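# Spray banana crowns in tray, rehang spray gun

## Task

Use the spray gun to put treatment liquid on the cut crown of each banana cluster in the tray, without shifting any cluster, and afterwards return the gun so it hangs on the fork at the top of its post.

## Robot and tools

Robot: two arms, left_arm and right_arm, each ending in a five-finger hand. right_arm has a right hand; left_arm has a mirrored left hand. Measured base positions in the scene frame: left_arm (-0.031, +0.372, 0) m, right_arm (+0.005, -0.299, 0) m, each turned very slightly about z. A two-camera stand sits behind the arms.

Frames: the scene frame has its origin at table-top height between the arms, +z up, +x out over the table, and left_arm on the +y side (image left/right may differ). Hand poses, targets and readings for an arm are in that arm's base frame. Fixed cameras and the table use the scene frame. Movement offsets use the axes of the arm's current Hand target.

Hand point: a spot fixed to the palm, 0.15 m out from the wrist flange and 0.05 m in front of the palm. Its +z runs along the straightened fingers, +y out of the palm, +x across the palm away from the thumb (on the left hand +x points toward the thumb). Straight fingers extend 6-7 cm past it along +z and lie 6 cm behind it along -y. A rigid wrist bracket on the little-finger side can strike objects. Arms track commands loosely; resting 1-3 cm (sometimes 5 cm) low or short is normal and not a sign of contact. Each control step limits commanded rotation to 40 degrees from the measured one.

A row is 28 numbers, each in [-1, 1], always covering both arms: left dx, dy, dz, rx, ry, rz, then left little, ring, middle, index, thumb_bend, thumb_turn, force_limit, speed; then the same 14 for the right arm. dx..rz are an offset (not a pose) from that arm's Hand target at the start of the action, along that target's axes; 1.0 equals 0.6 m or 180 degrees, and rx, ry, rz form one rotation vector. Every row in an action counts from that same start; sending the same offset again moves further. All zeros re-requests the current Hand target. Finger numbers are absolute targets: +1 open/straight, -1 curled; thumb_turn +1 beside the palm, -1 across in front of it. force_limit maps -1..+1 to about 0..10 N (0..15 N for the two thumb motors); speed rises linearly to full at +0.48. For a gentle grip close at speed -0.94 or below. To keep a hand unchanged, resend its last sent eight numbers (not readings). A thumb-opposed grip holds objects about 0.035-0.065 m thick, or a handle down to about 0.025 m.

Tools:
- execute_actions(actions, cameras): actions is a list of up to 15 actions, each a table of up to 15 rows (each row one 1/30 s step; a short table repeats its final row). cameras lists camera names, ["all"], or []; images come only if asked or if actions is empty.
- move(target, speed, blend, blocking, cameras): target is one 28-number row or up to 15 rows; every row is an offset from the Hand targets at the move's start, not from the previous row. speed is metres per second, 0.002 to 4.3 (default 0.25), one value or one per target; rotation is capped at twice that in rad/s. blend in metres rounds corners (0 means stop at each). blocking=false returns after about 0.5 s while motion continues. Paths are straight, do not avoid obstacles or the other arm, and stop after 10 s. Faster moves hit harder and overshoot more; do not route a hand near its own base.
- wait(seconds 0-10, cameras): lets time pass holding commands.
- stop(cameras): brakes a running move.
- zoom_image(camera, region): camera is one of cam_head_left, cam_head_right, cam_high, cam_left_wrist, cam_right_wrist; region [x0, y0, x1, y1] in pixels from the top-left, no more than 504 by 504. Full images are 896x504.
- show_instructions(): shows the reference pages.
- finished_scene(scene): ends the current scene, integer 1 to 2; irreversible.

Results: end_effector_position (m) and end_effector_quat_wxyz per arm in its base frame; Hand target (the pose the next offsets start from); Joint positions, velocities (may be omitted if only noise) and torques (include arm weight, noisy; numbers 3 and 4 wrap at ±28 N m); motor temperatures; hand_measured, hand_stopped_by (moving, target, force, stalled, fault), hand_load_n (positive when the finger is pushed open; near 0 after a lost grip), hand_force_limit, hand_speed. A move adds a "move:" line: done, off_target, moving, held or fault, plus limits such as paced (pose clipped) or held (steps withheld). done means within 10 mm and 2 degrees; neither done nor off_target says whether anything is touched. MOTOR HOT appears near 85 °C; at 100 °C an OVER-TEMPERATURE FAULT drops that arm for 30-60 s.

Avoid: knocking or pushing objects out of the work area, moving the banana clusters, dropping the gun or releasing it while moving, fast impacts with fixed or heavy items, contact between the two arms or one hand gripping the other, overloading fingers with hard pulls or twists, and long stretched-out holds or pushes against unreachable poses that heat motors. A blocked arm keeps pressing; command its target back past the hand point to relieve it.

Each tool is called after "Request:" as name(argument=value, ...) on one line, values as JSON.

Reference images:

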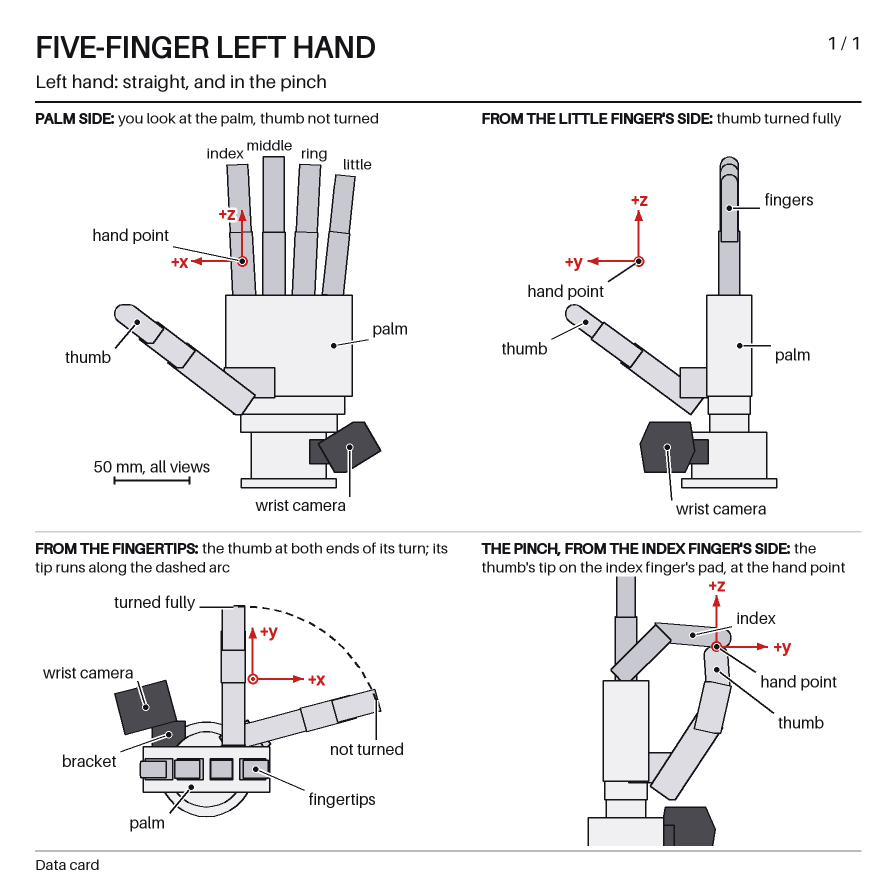

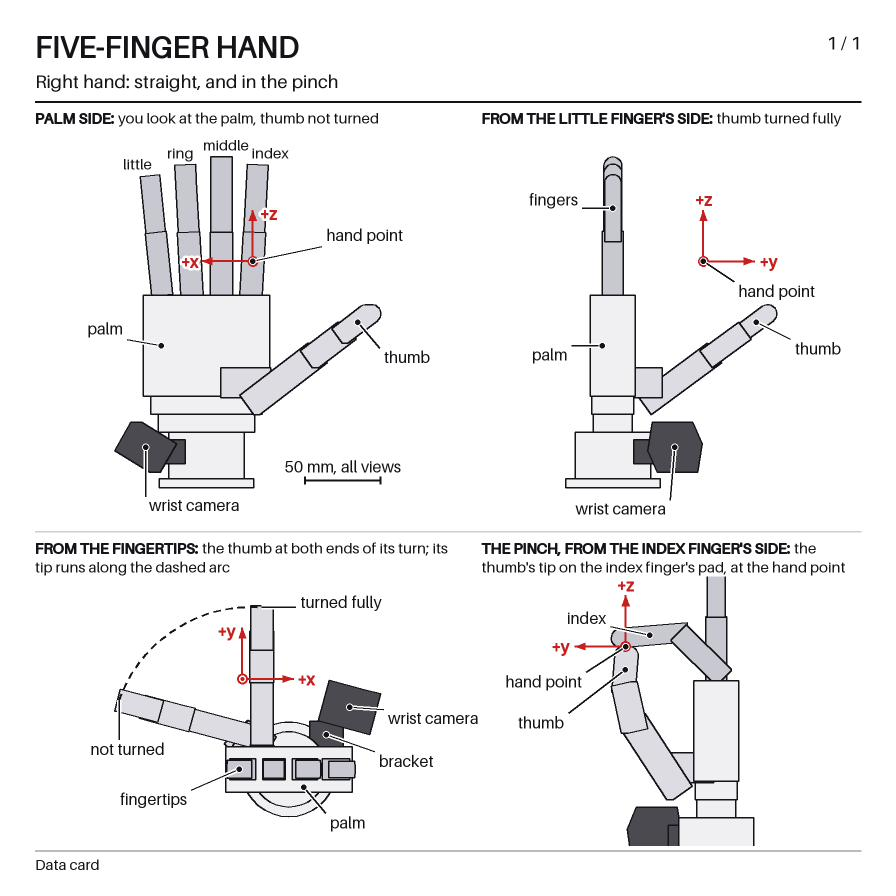

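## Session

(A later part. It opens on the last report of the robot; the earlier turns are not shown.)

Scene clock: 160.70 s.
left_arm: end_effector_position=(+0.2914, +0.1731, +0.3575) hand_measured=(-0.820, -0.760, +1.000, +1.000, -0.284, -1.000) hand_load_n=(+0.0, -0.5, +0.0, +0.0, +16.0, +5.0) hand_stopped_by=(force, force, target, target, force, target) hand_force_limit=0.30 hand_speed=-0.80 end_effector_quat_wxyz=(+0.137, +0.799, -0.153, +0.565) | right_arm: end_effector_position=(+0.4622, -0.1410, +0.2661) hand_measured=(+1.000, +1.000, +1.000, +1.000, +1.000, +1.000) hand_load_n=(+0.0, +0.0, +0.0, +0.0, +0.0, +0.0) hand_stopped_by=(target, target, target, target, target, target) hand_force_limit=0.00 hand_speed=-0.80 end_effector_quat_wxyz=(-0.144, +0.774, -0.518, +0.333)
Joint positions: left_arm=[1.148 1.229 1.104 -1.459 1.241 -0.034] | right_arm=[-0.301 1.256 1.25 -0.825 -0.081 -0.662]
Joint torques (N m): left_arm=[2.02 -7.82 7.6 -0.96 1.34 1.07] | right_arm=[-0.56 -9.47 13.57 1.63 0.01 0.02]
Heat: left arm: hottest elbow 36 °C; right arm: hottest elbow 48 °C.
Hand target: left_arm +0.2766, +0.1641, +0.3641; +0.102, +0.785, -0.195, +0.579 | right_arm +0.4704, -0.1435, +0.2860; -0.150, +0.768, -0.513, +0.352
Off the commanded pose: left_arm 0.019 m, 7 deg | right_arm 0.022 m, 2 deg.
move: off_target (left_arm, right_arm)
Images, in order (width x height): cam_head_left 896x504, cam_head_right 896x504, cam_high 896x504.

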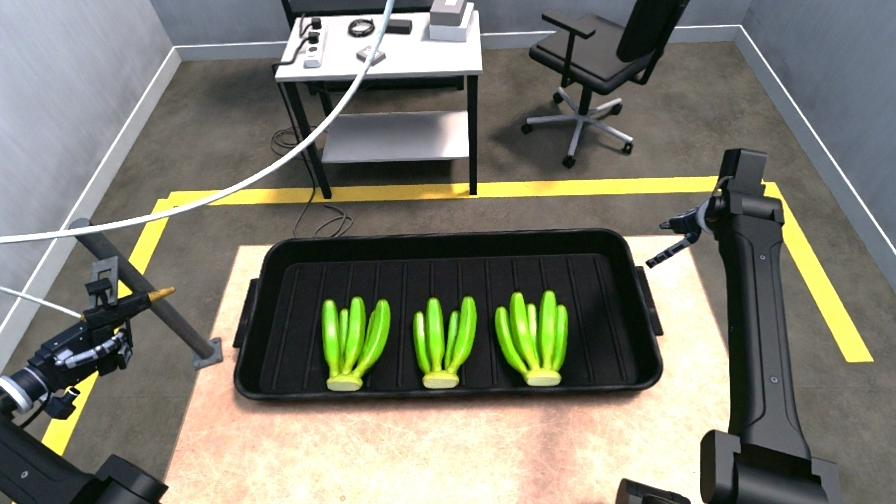

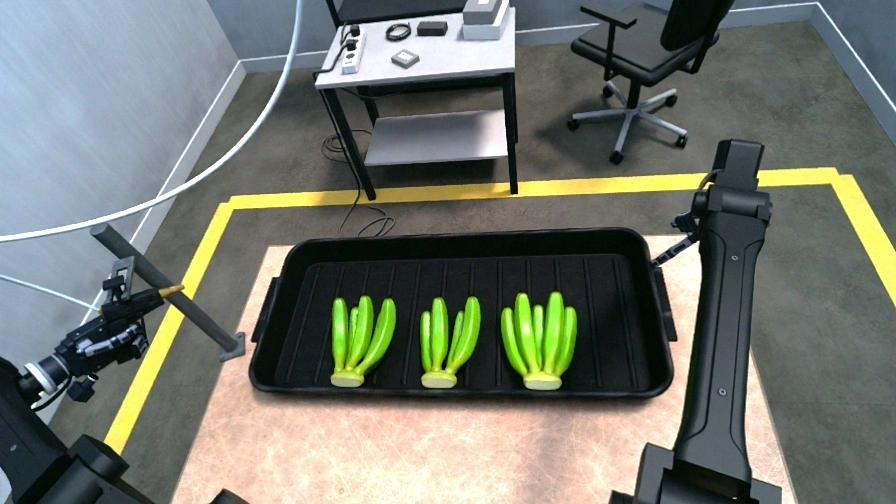

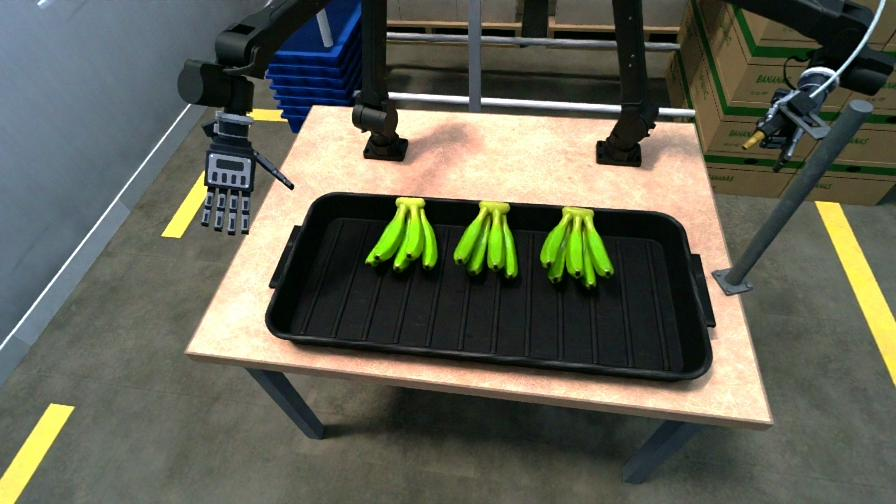

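Request:
move(target=[[0.0113,-0.0457,0.042,0,0,0,-1,-1,1,1,-0.29,-1,0.3,-0.8,0,0,0,0,0,0,1,1,1,1,1,1,0,-0.8],[0.0113,-0.0457,0.042,0,0,0,-0.98,-0.98,1,1,-0.29,-1,0.6,-0.8,0,0,0,0,0,0,1,1,1,1,1,1,0,-0.8]], speed=0.08, cameras=["cam_head_left","cam_high","cam_head_right"])

Request:
zoom_image(camera="cam_head_left", region=[50, 240, 170, 360])

Request:
zoom_image(camera="cam_high", region=[740, 70, 840, 170])

Request:
zoom_image(camera="cam_head_right", region=[70, 240, 190, 360])

Scene clock: 163.43 s.
left_arm: end_effector_position=(+0.3025, +0.1800, +0.3523) hand_measured=(-0.890, -0.792, +1.000, +1.000, -0.284, -1.000) hand_load_n=(+11.5, +11.0, +0.0, +0.0, +15.5, +0.0) hand_stopped_by=(force, force, target, target, force, target) hand_force_limit=0.60 hand_speed=-0.80 end_effector_quat_wxyz=(+0.099, +0.790, -0.189, +0.575) | right_arm: end_effector_position=(+0.4622, -0.1410, +0.2661) hand_measured=(+1.000, +1.000, +1.000, +1.000, +1.000, +1.000) hand_load_n=(+0.0, +0.0, +0.0, +0.0, +0.0, +0.0) hand_stopped_by=(target, target, target, target, target, target) hand_force_limit=0.00 hand_speed=-0.80 end_effector_quat_wxyz=(-0.144, +0.774, -0.518, +0.333)
Joint positions: left_arm=[1.125 1.229 1.104 -1.324 1.242 -0.064] | right_arm=[-0.301 1.256 1.25 -0.825 -0.081 -0.662]
Joint torques (N m): left_arm=[-1.79 -4.6 10.48 0.84 1.21 -0.43] | right_arm=[-0.56 -9.47 13.56 1.62 0.01 0.02]
Heat: left arm: hottest elbow 36 °C; right arm: hottest elbow 48 °C.
Hand target: left_arm +0.3119, +0.1777, +0.3646; +0.102, +0.785, -0.195, +0.579 | right_arm +0.4704, -0.1435, +0.2860; -0.150, +0.768, -0.513, +0.352
Off the commanded pose: left_arm 0.016 m, 1 deg | right_arm 0.022 m, 2 deg.
move: off_target (left_arm, right_arm); target 2's new numbers were sent with left_arm's hand 0.016 m and 1 deg from that target
Images, in order (width x height): cam_head_left 896x504, cam_head_right 896x504, cam_high 896x504.

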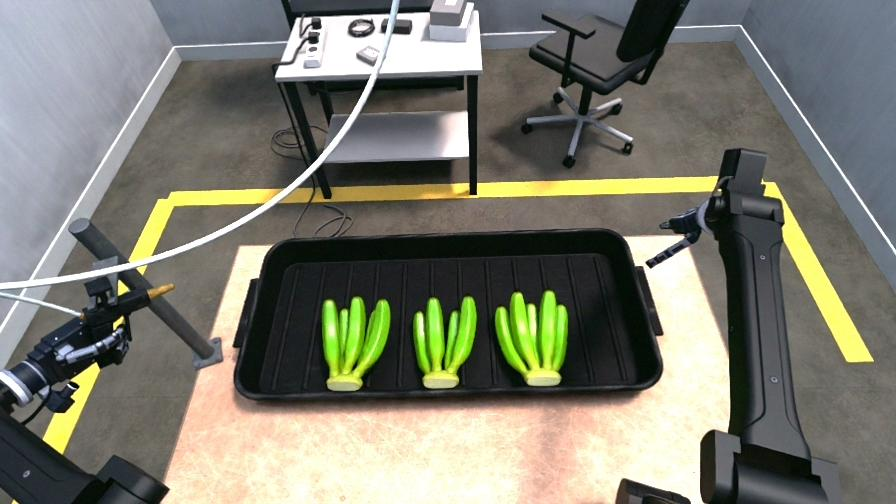

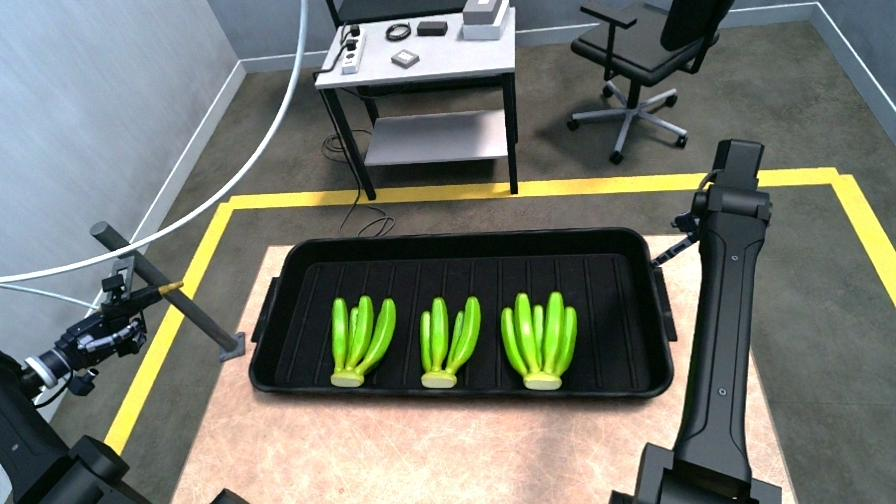

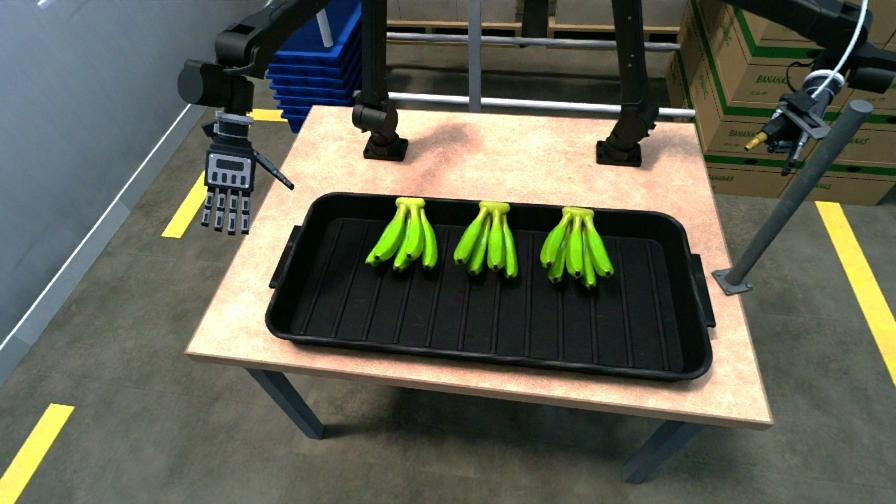

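Scaled by 4.200 from the camera's 896x504 image, which has a finer 1280x720 frame.

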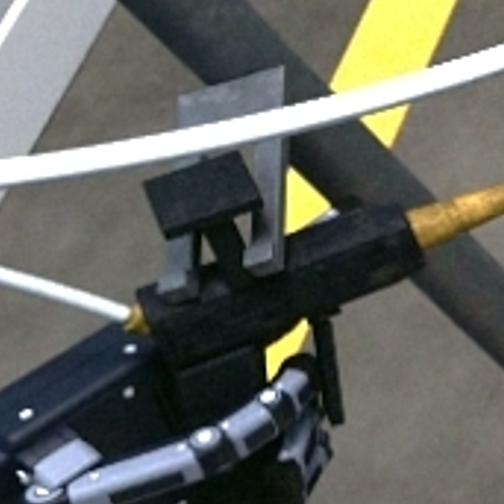

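Scaled by 5.040 from the camera's 896x504 image, which has a finer 1280x720 frame.

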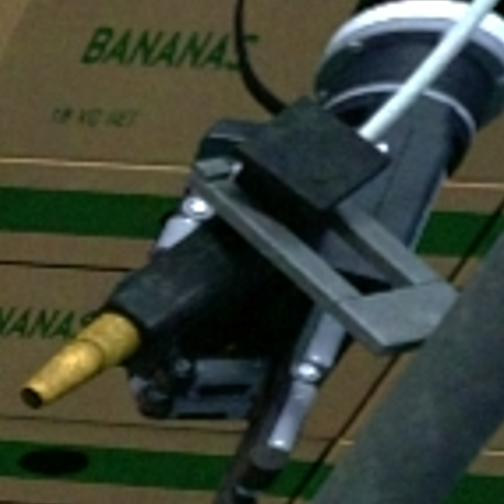

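Scaled by 4.200 from the camera's 896x504 image, which has a finer 1280x720 frame.

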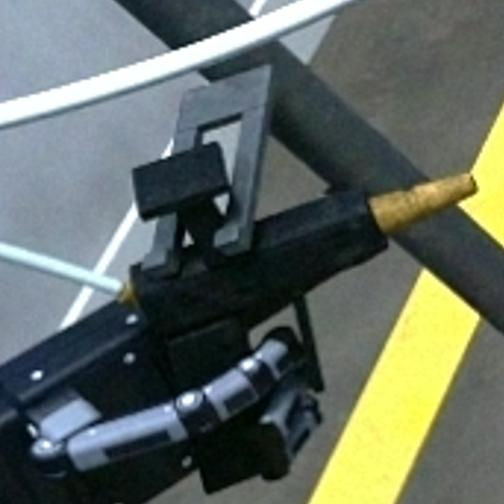

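Request:
move(target=[-0.011,0.0597,-0.0575,0,0,0.028,-0.98,-0.98,1,1,-0.29,-1,0.6,-0.8,0,0,0,0,0,0,1,1,1,1,1,1,0,-0.8], speed=0.06, cameras=["cam_head_left","cam_high","cam_head_right"])

Request:
zoom_image(camera="cam_head_left", region=[50, 240, 170, 360])

Request:
zoom_image(camera="cam_high", region=[740, 70, 840, 170])

Request:
zoom_image(camera="cam_head_right", region=[70, 240, 190, 360])

Scene clock: 165.17 s.
left_arm: end_effector_position=(+0.2889, +0.1733, +0.3580) hand_measured=(-0.890, -0.794, +1.000, +1.000, -0.284, -1.000) hand_load_n=(+2.5, +1.5, +0.0, +0.0, +16.0, +7.0) hand_stopped_by=(force, force, target, target, force, target) hand_force_limit=0.60 hand_speed=-0.80 end_effector_quat_wxyz=(+0.135, +0.798, -0.154, +0.567) | right_arm: end_effector_position=(+0.4622, -0.1410, +0.2661) hand_measured=(+1.000, +1.000, +1.000, +1.000, +1.000, +1.000) hand_load_n=(+0.0, +0.0, -0.5, +0.0, +0.0, +0.0) hand_stopped_by=(target, target, target, target, target, target) hand_force_limit=0.00 hand_speed=-0.80 end_effector_quat_wxyz=(-0.144, +0.774, -0.518, +0.333)
Joint positions: left_arm=[1.156 1.229 1.104 -1.475 1.245 -0.012] | right_arm=[-0.301 1.256 1.25 -0.825 -0.081 -0.662]
Joint torques (N m): left_arm=[3.08 -9.7 7.46 -1.14 1.07 1.65] | right_arm=[-0.5 -9.47 13.57 1.63 0.01 0.02]
Heat: left arm: hottest elbow 36 °C; right arm: hottest elbow 48 °C.
Hand target: left_arm +0.2650, +0.1600, +0.3666; +0.076, +0.776, -0.230, +0.583 | right_arm +0.4704, -0.1435, +0.2860; -0.150, +0.768, -0.513, +0.352
Off the commanded pose: left_arm 0.029 m, 11 deg | right_arm 0.022 m, 2 deg.
move: off_target (left_arm, right_arm)
Images, in order (width x height): cam_head_left 896x504, cam_head_right 896x504, cam_high 896x504.

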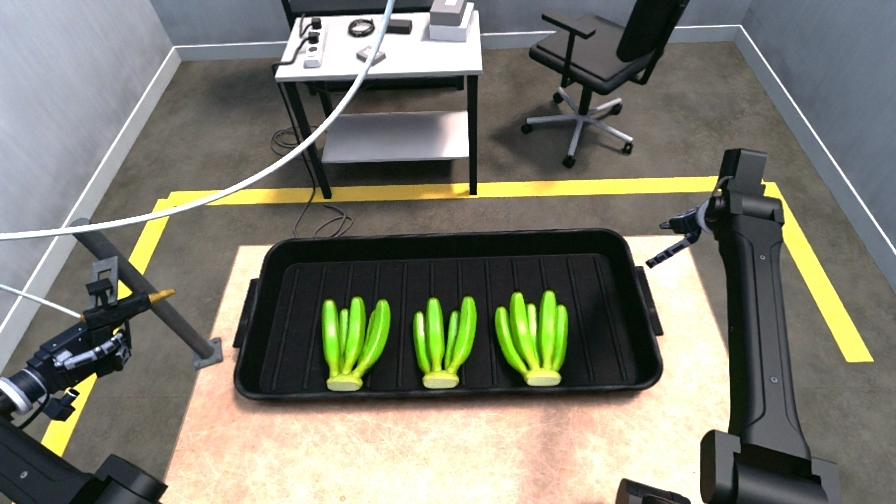

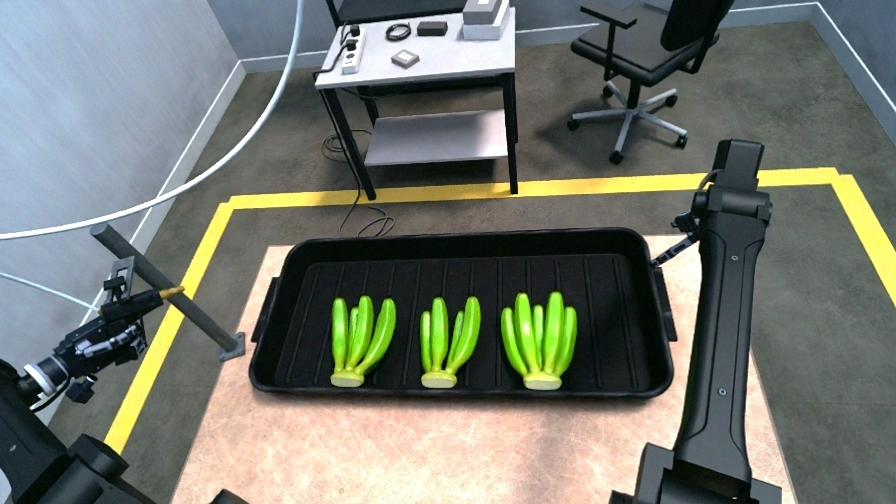

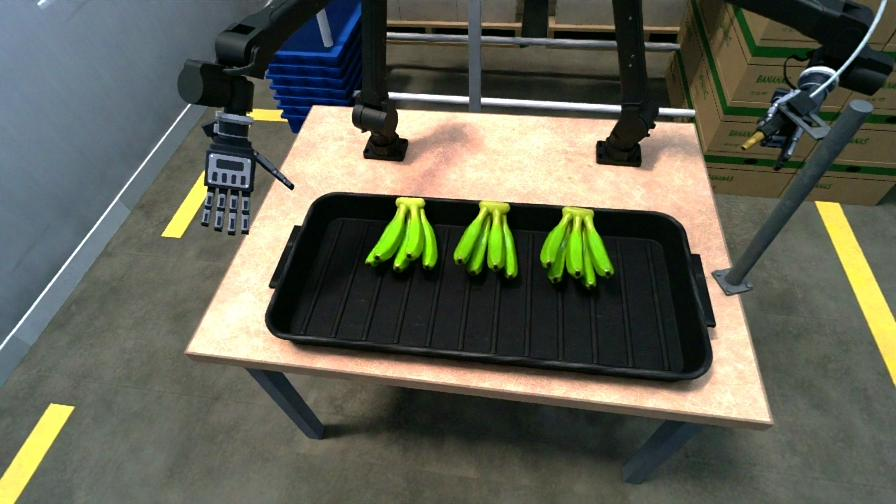

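Scaled by 4.200 from the camera's 896x504 image, which has a finer 1280x720 frame.

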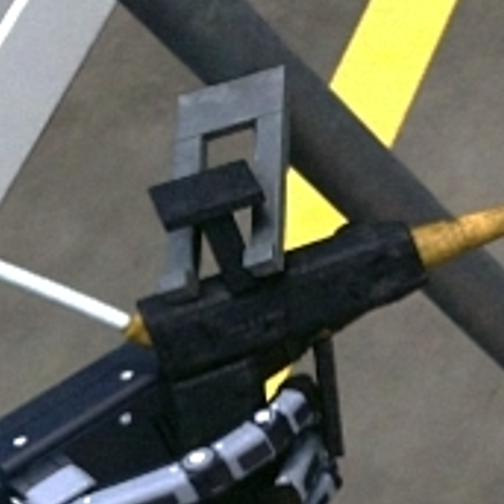

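Scaled by 5.040 from the camera's 896x504 image, which has a finer 1280x720 frame.

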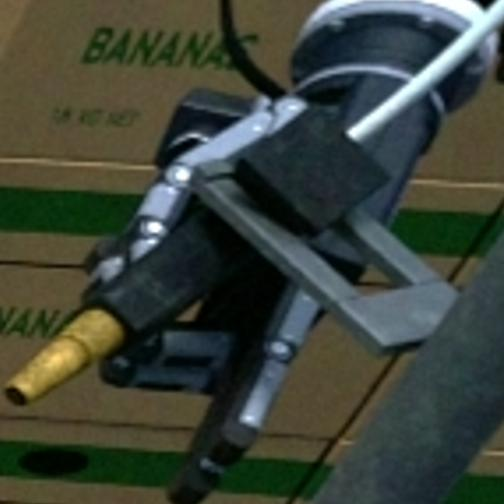

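Scaled by 4.200 from the camera's 896x504 image, which has a finer 1280x720 frame.

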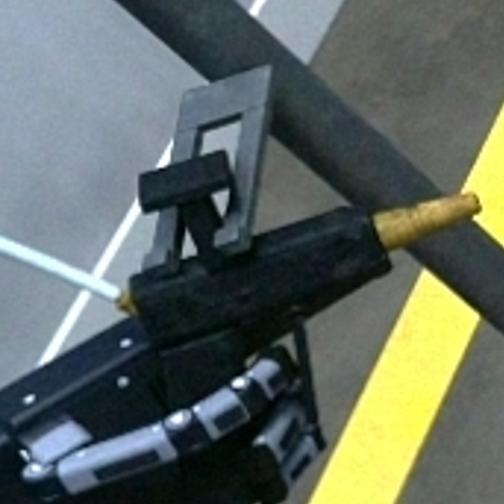

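Request:
move(target=[[-0.004,-0.055,0.075,0,0,-0.028,-0.98,-0.98,1,1,-0.29,-1,0.6,-0.8,0,0,0,0,0,0,1,1,1,1,1,1,0,-0.8]], speed=0.08, cameras=["cam_head_left","cam_high","cam_head_right"])

Request:
zoom_image(camera="cam_head_left", region=[70, 255, 140, 325])

Request:
zoom_image(camera="cam_high", region=[765, 75, 835, 145])

Request:
zoom_image(camera="cam_head_right", region=[90, 250, 160, 320])

Scene clock: 169.37 s.
left_arm: end_effector_position=(+0.3075, +0.1831, +0.3505) hand_measured=(-0.890, -0.794, +1.000, +1.000, -0.284, -1.000) hand_load_n=(+4.5, +5.5, +0.0, +0.0, +16.5, +2.0) hand_stopped_by=(force, force, target, target, force, target) hand_force_limit=0.60 hand_speed=-0.80 end_effector_quat_wxyz=(+0.087, +0.785, -0.193, +0.583) | right_arm: end_effector_position=(+0.4622, -0.1410, +0.2661) hand_measured=(+1.000, +1.000, +1.000, +1.000, +1.000, +1.000) hand_load_n=(+0.0, +0.0, +0.0, +0.0, +0.0, +0.0) hand_stopped_by=(target, target, target, target, target, target) hand_force_limit=0.00 hand_speed=-0.80 end_effector_quat_wxyz=(-0.144, +0.774, -0.518, +0.333)
Joint positions: left_arm=[1.119 1.225 1.091 -1.247 1.254 -0.106] | right_arm=[-0.301 1.256 1.25 -0.825 -0.081 -0.662]
Joint torques (N m): left_arm=[-2.9 -5.36 8.81 1.11 0.59 -0.63] | right_arm=[-0.56 -9.41 13.56 1.65 0.01 0.02]
Heat: left arm: hottest elbow 36 °C; right arm: hottest elbow 48 °C.
Hand target: left_arm +0.3183, +0.1724, +0.3553; +0.102, +0.785, -0.195, +0.579 | right_arm +0.4704, -0.1435, +0.2860; -0.150, +0.768, -0.513, +0.352
Off the commanded pose: left_arm 0.016 m, 2 deg | right_arm 0.022 m, 2 deg.
move: off_target (left_arm, right_arm)
Images, in order (width x height): cam_head_left 896x504, cam_head_right 896x504, cam_high 896x504.

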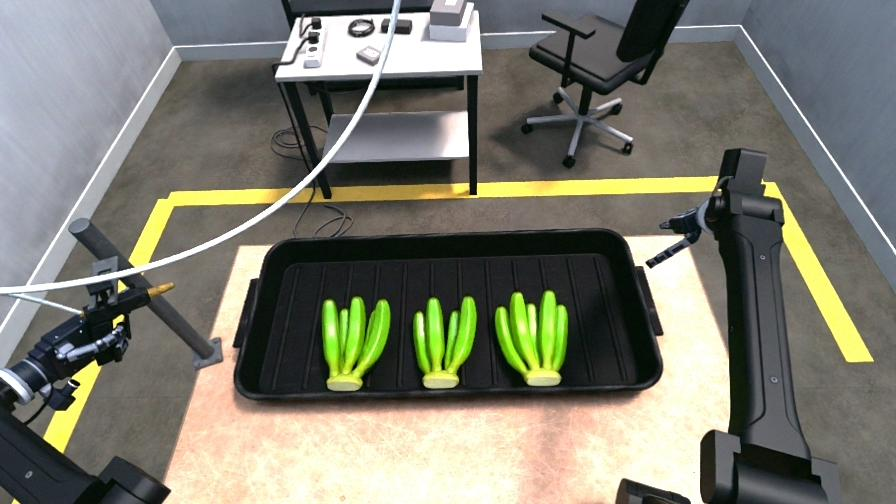

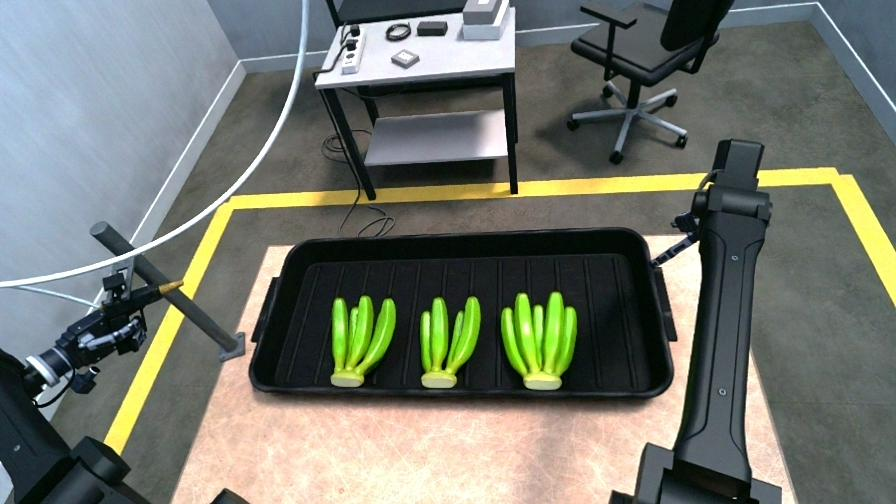

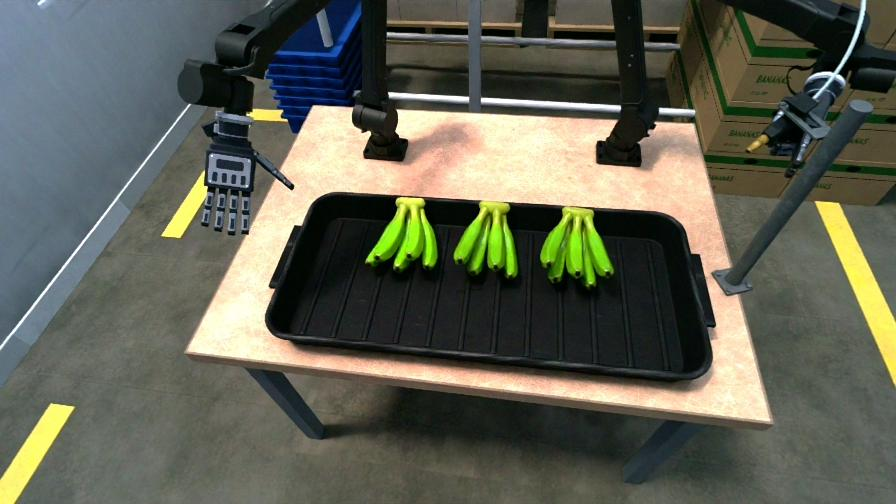

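Scaled by 7.200 from the camera's 896x504 image, which has a finer 1280x720 frame.

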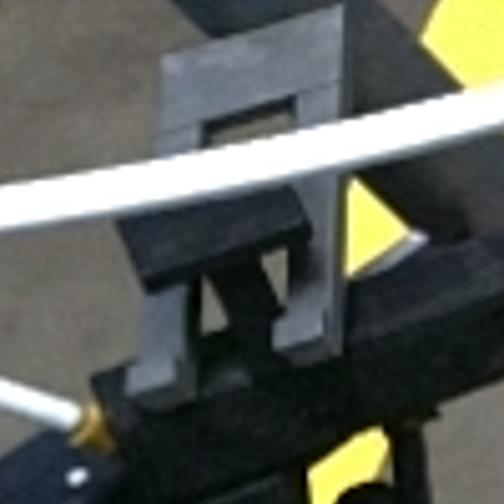

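Scaled by 7.200 from the camera's 896x504 image, which has a finer 1280x720 frame.

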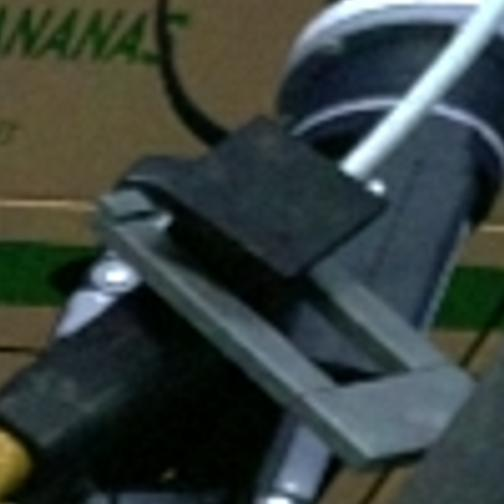

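Scaled by 7.200 from the camera's 896x504 image, which has a finer 1280x720 frame.

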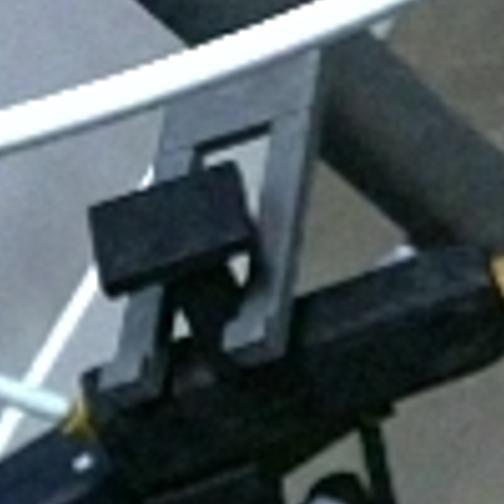

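Request:
move(target=[[-0.0152,-0.0112,-0.001,0,0,0,-0.98,-0.98,1,1,-0.29,-1,0.6,-0.8,0,0,0,0,0,0,1,1,1,1,1,1,0,-0.8],[-0.0293,0.0487,-0.0573,0,0,0,-0.98,-0.98,1,1,-0.29,-1,0.6,-0.8,0,0,0,0,0,0,1,1,1,1,1,1,0,-0.8]], speed=0.06, cameras=["cam_head_left","cam_high","cam_head_right"])

Request:
zoom_image(camera="cam_head_left", region=[70, 255, 140, 325])

Request:
zoom_image(camera="cam_high", region=[765, 75, 835, 145])

Request:
zoom_image(camera="cam_head_right", region=[90, 250, 160, 320])

Scene clock: 172.23 s.
left_arm: end_effector_position=(+0.2897, +0.1727, +0.3537) hand_measured=(-0.890, -0.794, +1.000, +1.000, -0.284, -1.000) hand_load_n=(+1.0, +0.0, +0.0, +0.0, +15.0, +6.5) hand_stopped_by=(force, force, target, target, force, target) hand_force_limit=0.60 hand_speed=-0.80 end_effector_quat_wxyz=(+0.139, +0.794, -0.147, +0.574) | right_arm: end_effector_position=(+0.4622, -0.1410, +0.2661) hand_measured=(+1.000, +1.000, +1.000, +1.000, +1.000, +1.000) hand_load_n=(+0.0, +0.0, +0.0, +0.0, +0.0, +0.0) hand_stopped_by=(target, target, target, target, target, target) hand_force_limit=0.00 hand_speed=-0.80 end_effector_quat_wxyz=(-0.144, +0.774, -0.518, +0.333)
Joint positions: left_arm=[1.156 1.226 1.079 -1.441 1.263 -0.037] | right_arm=[-0.301 1.256 1.25 -0.825 -0.081 -0.662]
Joint torques (N m): left_arm=[2.49 -7.65 5.97 -0.84 0.51 1.29] | right_arm=[-0.56 -9.47 13.56 1.63 0.01 0.02]
Heat: left arm: hottest elbow 36 °C; right arm: hottest elbow 48 °C.
Hand target: left_arm +0.2715, +0.1625, +0.3473; +0.102, +0.785, -0.195, +0.579 | right_arm +0.4704, -0.1435, +0.2860; -0.150, +0.768, -0.513, +0.352
Off the commanded pose: left_arm 0.022 m, 7 deg | right_arm 0.022 m, 2 deg.
move: off_target (left_arm, right_arm)
Images, in order (width x height): cam_head_left 896x504, cam_head_right 896x504, cam_high 896x504.

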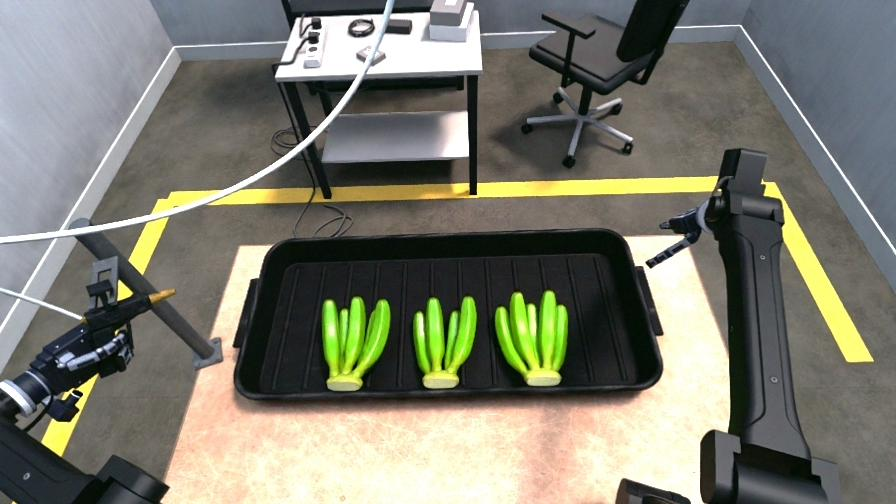

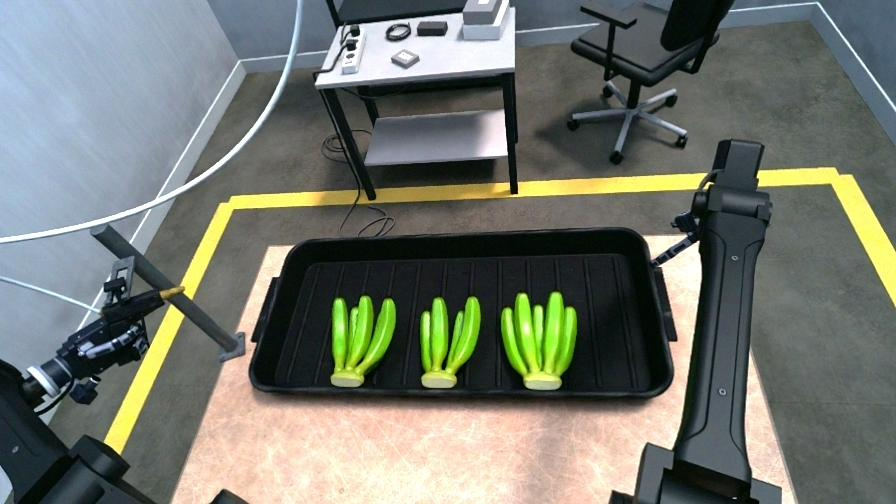

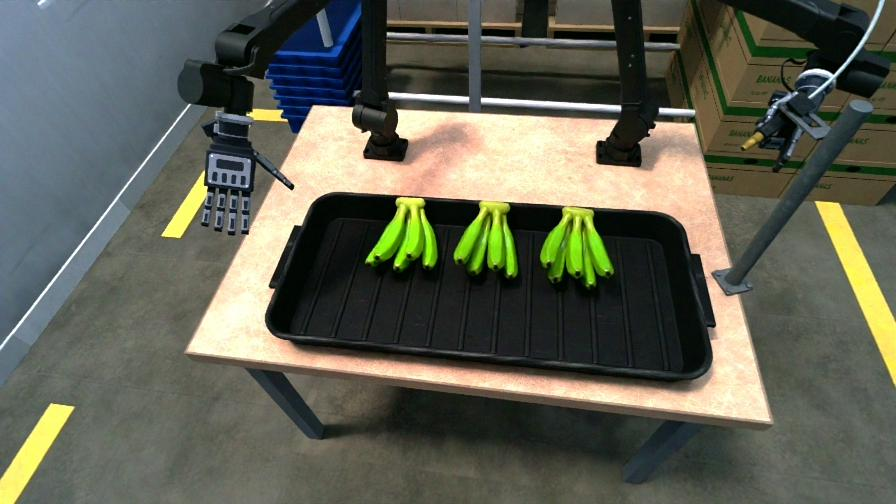

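Scaled by 7.200 from the camera's 896x504 image, which has a finer 1280x720 frame.

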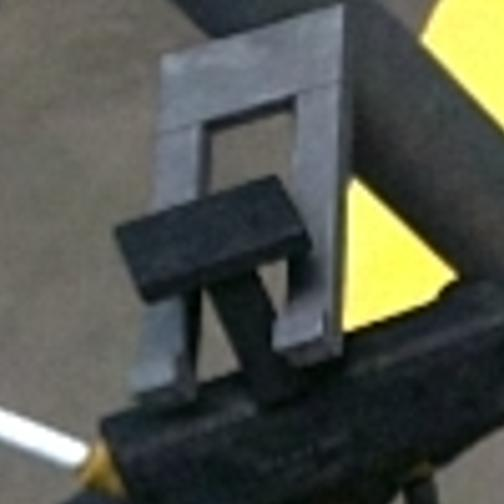

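Scaled by 7.200 from the camera's 896x504 image, which has a finer 1280x720 frame.

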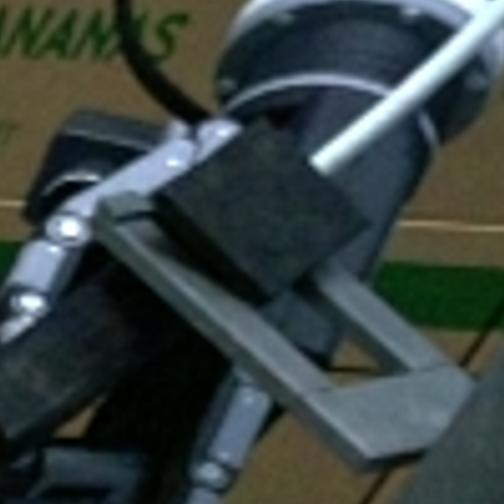

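Scaled by 7.200 from the camera's 896x504 image, which has a finer 1280x720 frame.

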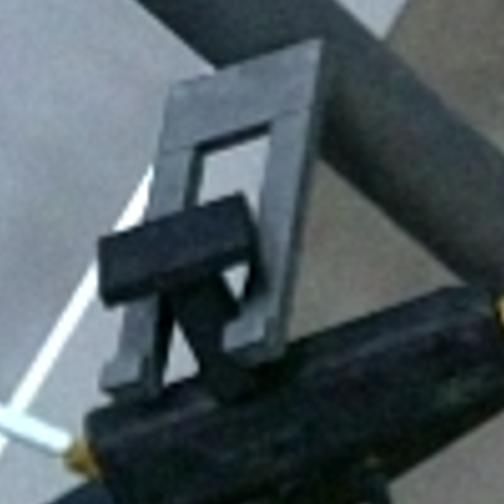

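Request:
move(target=[[0.0298,-0.0655,0.037,0,0.0444,0,-0.98,-0.98,1,1,-0.29,-1,0.6,-0.8,0,0,0,0,0,0,1,1,1,1,1,1,0,-0.8]], speed=0.08, cameras=["cam_head_left","cam_high","cam_head_right"])

Request:
zoom_image(camera="cam_head_left", region=[70, 255, 140, 325])

Request:
zoom_image(camera="cam_high", region=[765, 75, 835, 145])

Request:
zoom_image(camera="cam_head_right", region=[90, 250, 160, 320])

Scene clock: 175.93 s.
left_arm: end_effector_position=(+0.3065, +0.1824, +0.3525) hand_measured=(-0.890, -0.794, +1.000, +1.000, -0.284, -1.000) hand_load_n=(+0.0, +0.5, +0.0, +0.0, +16.0, -1.5) hand_stopped_by=(force, force, target, target, force, target) hand_force_limit=0.60 hand_speed=-0.80 end_effector_quat_wxyz=(+0.109, +0.746, -0.192, +0.628) | right_arm: end_effector_position=(+0.4622, -0.1410, +0.2661) hand_measured=(+1.000, +1.000, +1.000, +1.000, +1.000, +1.000) hand_load_n=(+0.0, +0.0, +0.0, +0.0, +0.0, +0.0) hand_stopped_by=(target, target, target, target, target, target) hand_force_limit=0.00 hand_speed=-0.80 end_effector_quat_wxyz=(-0.144, +0.774, -0.518, +0.333)
Joint positions: left_arm=[1.124 1.263 1.065 -1.253 1.382 -0.041] | right_arm=[-0.301 1.256 1.25 -0.825 -0.081 -0.662]
Joint torques (N m): left_arm=[-0.62 -4.37 9.83 0.65 1.29 -0.45] | right_arm=[-0.56 -9.47 13.56 1.65 0.01 0.02]
Heat: left arm: hottest elbow 35 °C; right arm: hottest elbow 48 °C.
Hand target: left_arm +0.3121, +0.1861, +0.3600; +0.115, +0.743, -0.188, +0.632 | right_arm +0.4704, -0.1435, +0.2860; -0.150, +0.768, -0.513, +0.352
Off the commanded pose: left_arm 0.010 m, 1 deg | right_arm 0.022 m, 2 deg.
move: off_target (right_arm)
Images, in order (width x height): cam_head_left 896x504, cam_head_right 896x504, cam_high 896x504.

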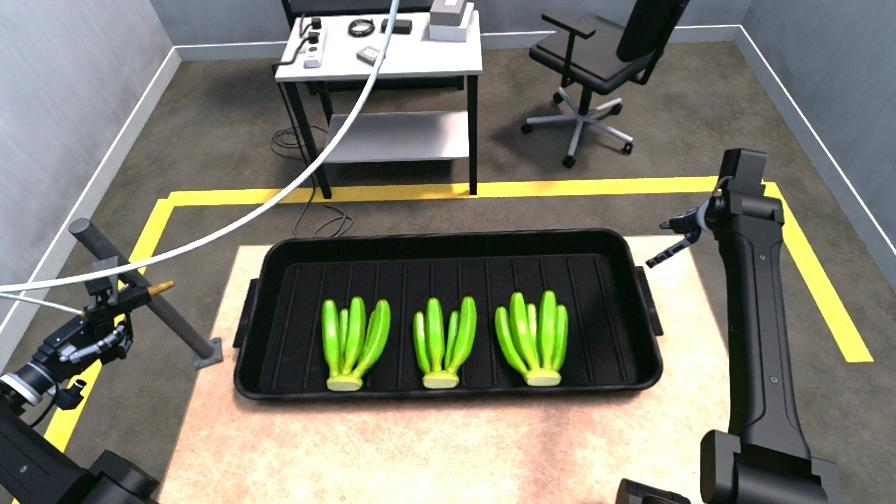

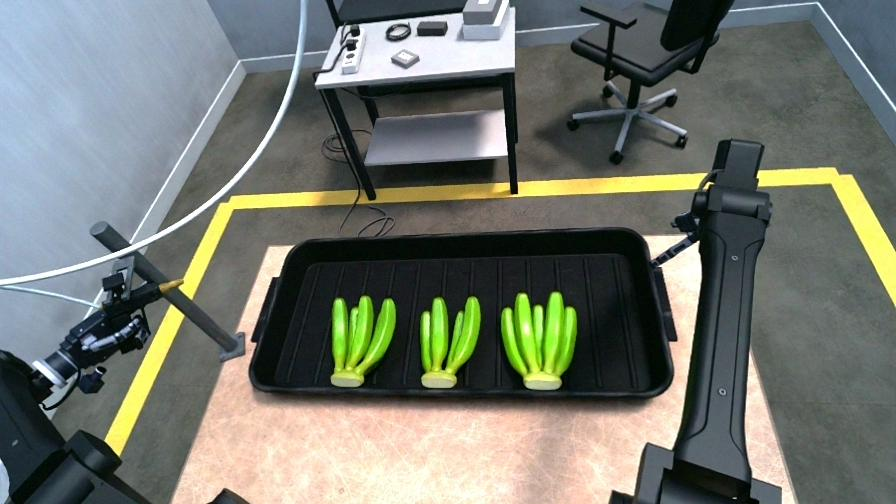

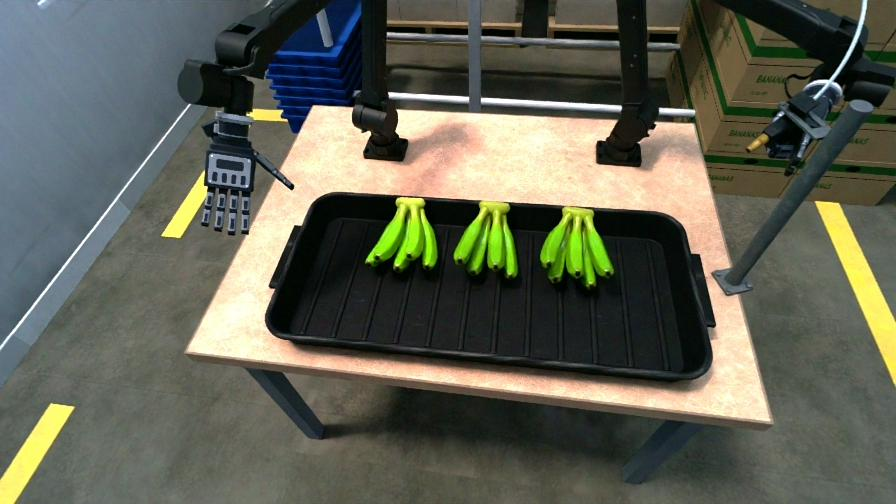

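Scaled by 7.200 from the camera's 896x504 image, which has a finer 1280x720 frame.

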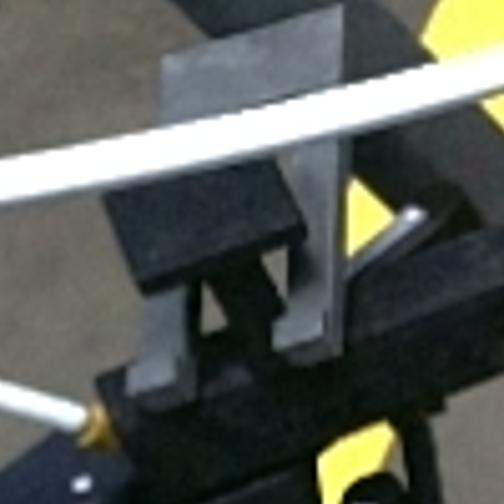

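Scaled by 7.200 from the camera's 896x504 image, which has a finer 1280x720 frame.

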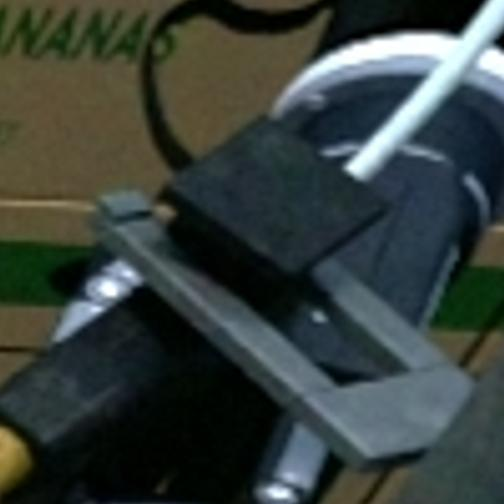

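Scaled by 7.200 from the camera's 896x504 image, which has a finer 1280x720 frame.

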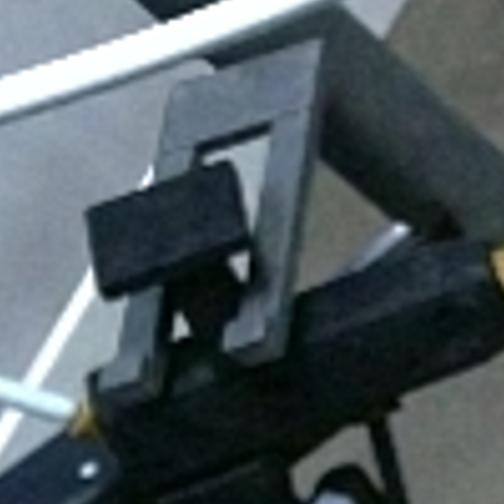

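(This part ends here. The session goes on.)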